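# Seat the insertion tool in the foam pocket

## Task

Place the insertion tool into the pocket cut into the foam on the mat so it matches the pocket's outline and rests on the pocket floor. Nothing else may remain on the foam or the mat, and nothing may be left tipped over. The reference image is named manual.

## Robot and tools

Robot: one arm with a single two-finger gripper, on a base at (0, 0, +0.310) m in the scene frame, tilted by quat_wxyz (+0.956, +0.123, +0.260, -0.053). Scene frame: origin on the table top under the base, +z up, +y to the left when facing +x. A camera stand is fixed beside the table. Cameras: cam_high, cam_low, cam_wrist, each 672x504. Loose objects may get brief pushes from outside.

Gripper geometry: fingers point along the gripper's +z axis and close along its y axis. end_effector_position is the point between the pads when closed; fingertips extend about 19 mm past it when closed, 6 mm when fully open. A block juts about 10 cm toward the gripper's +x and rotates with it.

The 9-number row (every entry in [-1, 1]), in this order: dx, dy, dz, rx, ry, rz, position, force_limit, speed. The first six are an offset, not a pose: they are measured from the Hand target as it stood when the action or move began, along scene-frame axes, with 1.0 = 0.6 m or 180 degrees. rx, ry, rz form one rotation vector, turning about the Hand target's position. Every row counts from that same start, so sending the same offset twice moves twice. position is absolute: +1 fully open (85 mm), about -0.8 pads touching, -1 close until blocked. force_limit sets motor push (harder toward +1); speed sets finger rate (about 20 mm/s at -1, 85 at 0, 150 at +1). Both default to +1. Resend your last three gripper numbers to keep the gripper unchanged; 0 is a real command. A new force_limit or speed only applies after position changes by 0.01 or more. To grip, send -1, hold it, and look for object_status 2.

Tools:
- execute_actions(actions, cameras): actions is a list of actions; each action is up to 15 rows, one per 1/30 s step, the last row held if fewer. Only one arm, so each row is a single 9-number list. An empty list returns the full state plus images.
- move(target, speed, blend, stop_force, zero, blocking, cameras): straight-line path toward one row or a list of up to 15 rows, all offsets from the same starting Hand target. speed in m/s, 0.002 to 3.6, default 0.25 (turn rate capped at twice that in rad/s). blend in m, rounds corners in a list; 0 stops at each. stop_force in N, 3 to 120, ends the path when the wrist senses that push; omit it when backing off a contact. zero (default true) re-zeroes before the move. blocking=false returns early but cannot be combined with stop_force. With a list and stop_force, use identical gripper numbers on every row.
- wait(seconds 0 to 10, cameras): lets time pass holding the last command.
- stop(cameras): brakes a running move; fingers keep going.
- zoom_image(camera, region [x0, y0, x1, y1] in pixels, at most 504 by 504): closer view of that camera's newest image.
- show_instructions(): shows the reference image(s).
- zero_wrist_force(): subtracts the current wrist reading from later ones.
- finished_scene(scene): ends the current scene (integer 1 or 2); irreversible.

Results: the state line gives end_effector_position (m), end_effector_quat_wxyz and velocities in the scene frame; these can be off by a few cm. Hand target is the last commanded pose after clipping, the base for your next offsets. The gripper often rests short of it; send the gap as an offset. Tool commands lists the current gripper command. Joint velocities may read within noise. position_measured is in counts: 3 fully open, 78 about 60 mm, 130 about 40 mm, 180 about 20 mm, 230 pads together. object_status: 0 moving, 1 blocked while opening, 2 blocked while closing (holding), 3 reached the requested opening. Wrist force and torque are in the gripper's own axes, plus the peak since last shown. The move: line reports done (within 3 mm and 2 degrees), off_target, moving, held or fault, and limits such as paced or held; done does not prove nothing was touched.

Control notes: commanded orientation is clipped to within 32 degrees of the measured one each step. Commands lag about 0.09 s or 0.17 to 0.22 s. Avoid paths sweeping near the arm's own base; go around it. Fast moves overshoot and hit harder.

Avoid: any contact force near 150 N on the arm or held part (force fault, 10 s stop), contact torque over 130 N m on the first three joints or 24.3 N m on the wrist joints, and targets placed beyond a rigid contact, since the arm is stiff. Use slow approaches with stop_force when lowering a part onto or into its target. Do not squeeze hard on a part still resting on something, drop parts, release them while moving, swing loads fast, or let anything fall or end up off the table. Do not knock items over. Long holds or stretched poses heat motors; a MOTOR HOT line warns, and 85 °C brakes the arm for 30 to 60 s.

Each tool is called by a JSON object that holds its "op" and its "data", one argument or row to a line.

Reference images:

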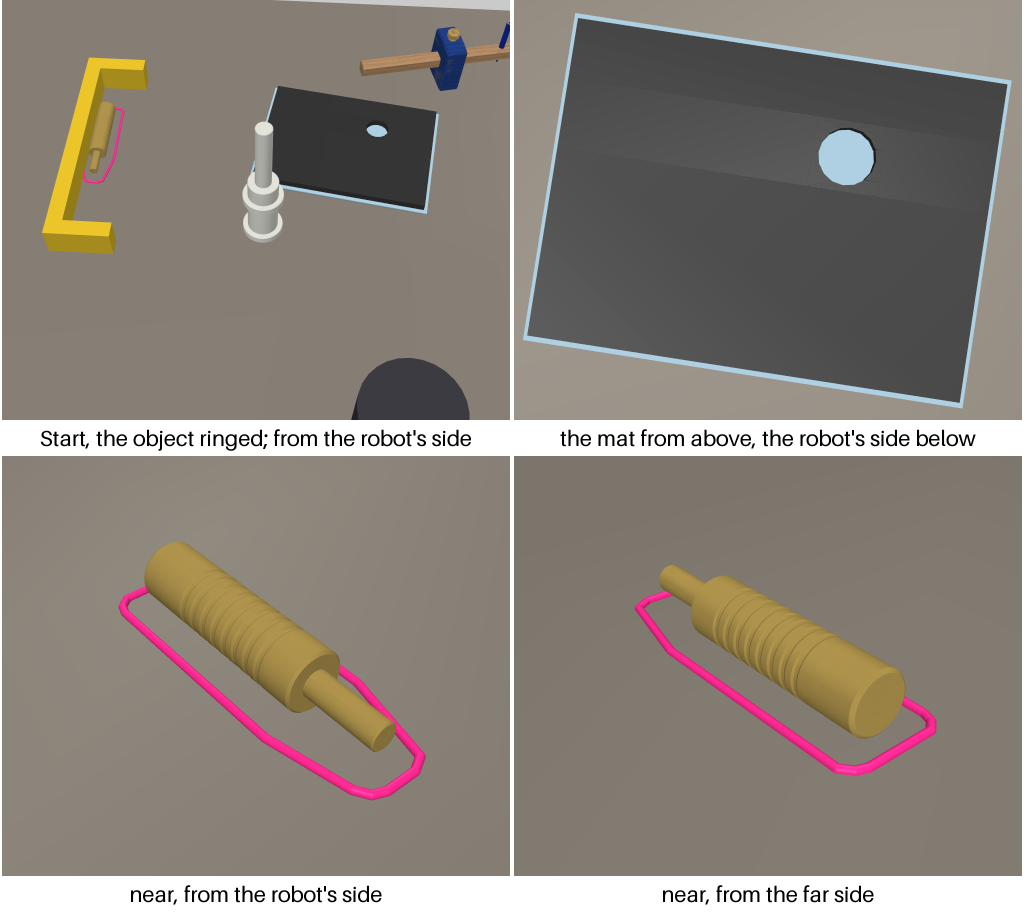

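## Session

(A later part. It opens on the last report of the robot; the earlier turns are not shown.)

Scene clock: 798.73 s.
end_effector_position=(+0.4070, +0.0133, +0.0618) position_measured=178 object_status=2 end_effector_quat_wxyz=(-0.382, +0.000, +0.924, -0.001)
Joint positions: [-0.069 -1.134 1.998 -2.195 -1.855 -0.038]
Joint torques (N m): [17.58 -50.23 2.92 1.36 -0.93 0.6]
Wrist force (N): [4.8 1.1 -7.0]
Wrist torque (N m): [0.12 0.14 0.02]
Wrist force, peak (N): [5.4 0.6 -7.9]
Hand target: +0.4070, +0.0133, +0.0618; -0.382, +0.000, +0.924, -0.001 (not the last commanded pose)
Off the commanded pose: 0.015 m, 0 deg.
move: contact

{"op": "move", "data": {
  "target": [
    [0, 0, 0, 0, 0, 0, 0.1, -0.4, -1],
    [0.14, 0, 0.14, 0, 0, 0, 0.1, -0.4, -1],
    [0.22, 0.1, 0.4, 0, 0, 0, 0.1, -0.4, -1]
  ],
  "speed": [0.05, 0.12, 0.3],
  "blend": [0, 0.02, 0],
  "cameras": ["all"]
}}

{"op": "zoom_image", "data": {
  "camera": "cam_wrist",
  "region": [220, 150, 500, 430]
}}

{"op": "zoom_image", "data": {
  "camera": "cam_low",
  "region": [400, 230, 500, 310]
}}

Scene clock: 809.00 s.
end_effector_position=(+0.5390, +0.0733, +0.3018) position_measured=117 object_status=3 end_effector_quat_wxyz=(-0.382, +0.000, +0.924, +0.000) end_effector_velocity=(+0.000, +0.001, +0.001) end_effector_angular_velocity=(+0.001, +0.003, +0.002)
Joint positions: [0.169 -1.385 1.581 -1.468 -1.792 0.2]
Joint velocities: [0.001 0.001 -0.002 0.005 0 -0.001]
Joint torques (N m): [26.02 -30.7 -23.51 2.11 2.42 2.45]
Wrist force (N): [-0.4 1.1 -2.0]
Wrist torque (N m): [0.16 0.15 -0.17]
Wrist force, peak (N): [4.9 1.4 -7.3]
Hand target: +0.5390, +0.0733, +0.3018; -0.382, +0.000, +0.924, -0.001
Off the commanded pose: 0.000 m, 0 deg.
move: done
camera_calibration:
cam_wrist: T_world_to_cam=[[-0.0146003, 0.999873, 0.00642841, -0.0610036], [0.912621, 0.0159525, -0.408495, -0.355789], [-0.408546, -0.0000974348, -0.912738, 0.625146], [0, 0, 0, 1]] pos_world=[0.579211, 0.0667324, 0.425648]

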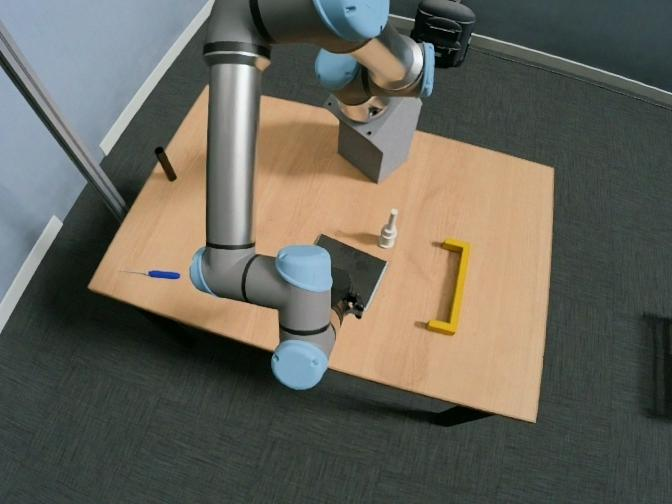

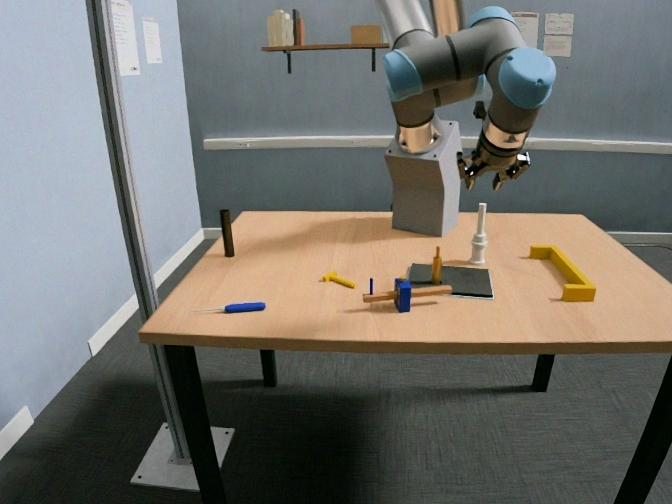

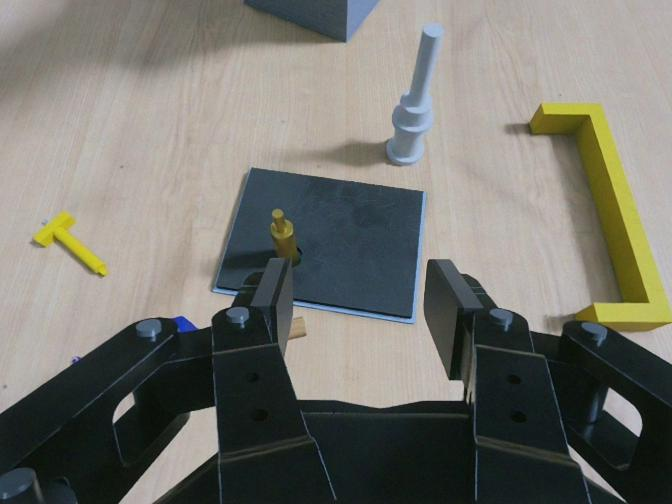

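Scaled by 1.800 from the camera's 672x504 image, which has a finer 960x720 frame.

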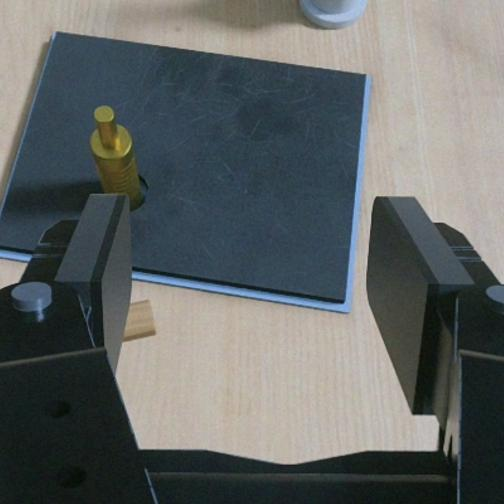

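Scaled by 5.040 from the camera's 672x504 image, which has a finer 960x720 frame.

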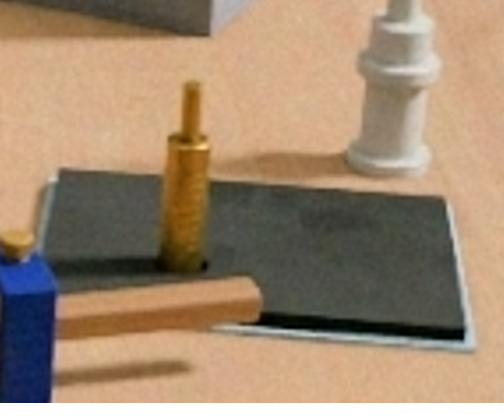

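{"op": "finished_scene", "data": {
  "scene": 1
}}

The scene is finished: the task was done.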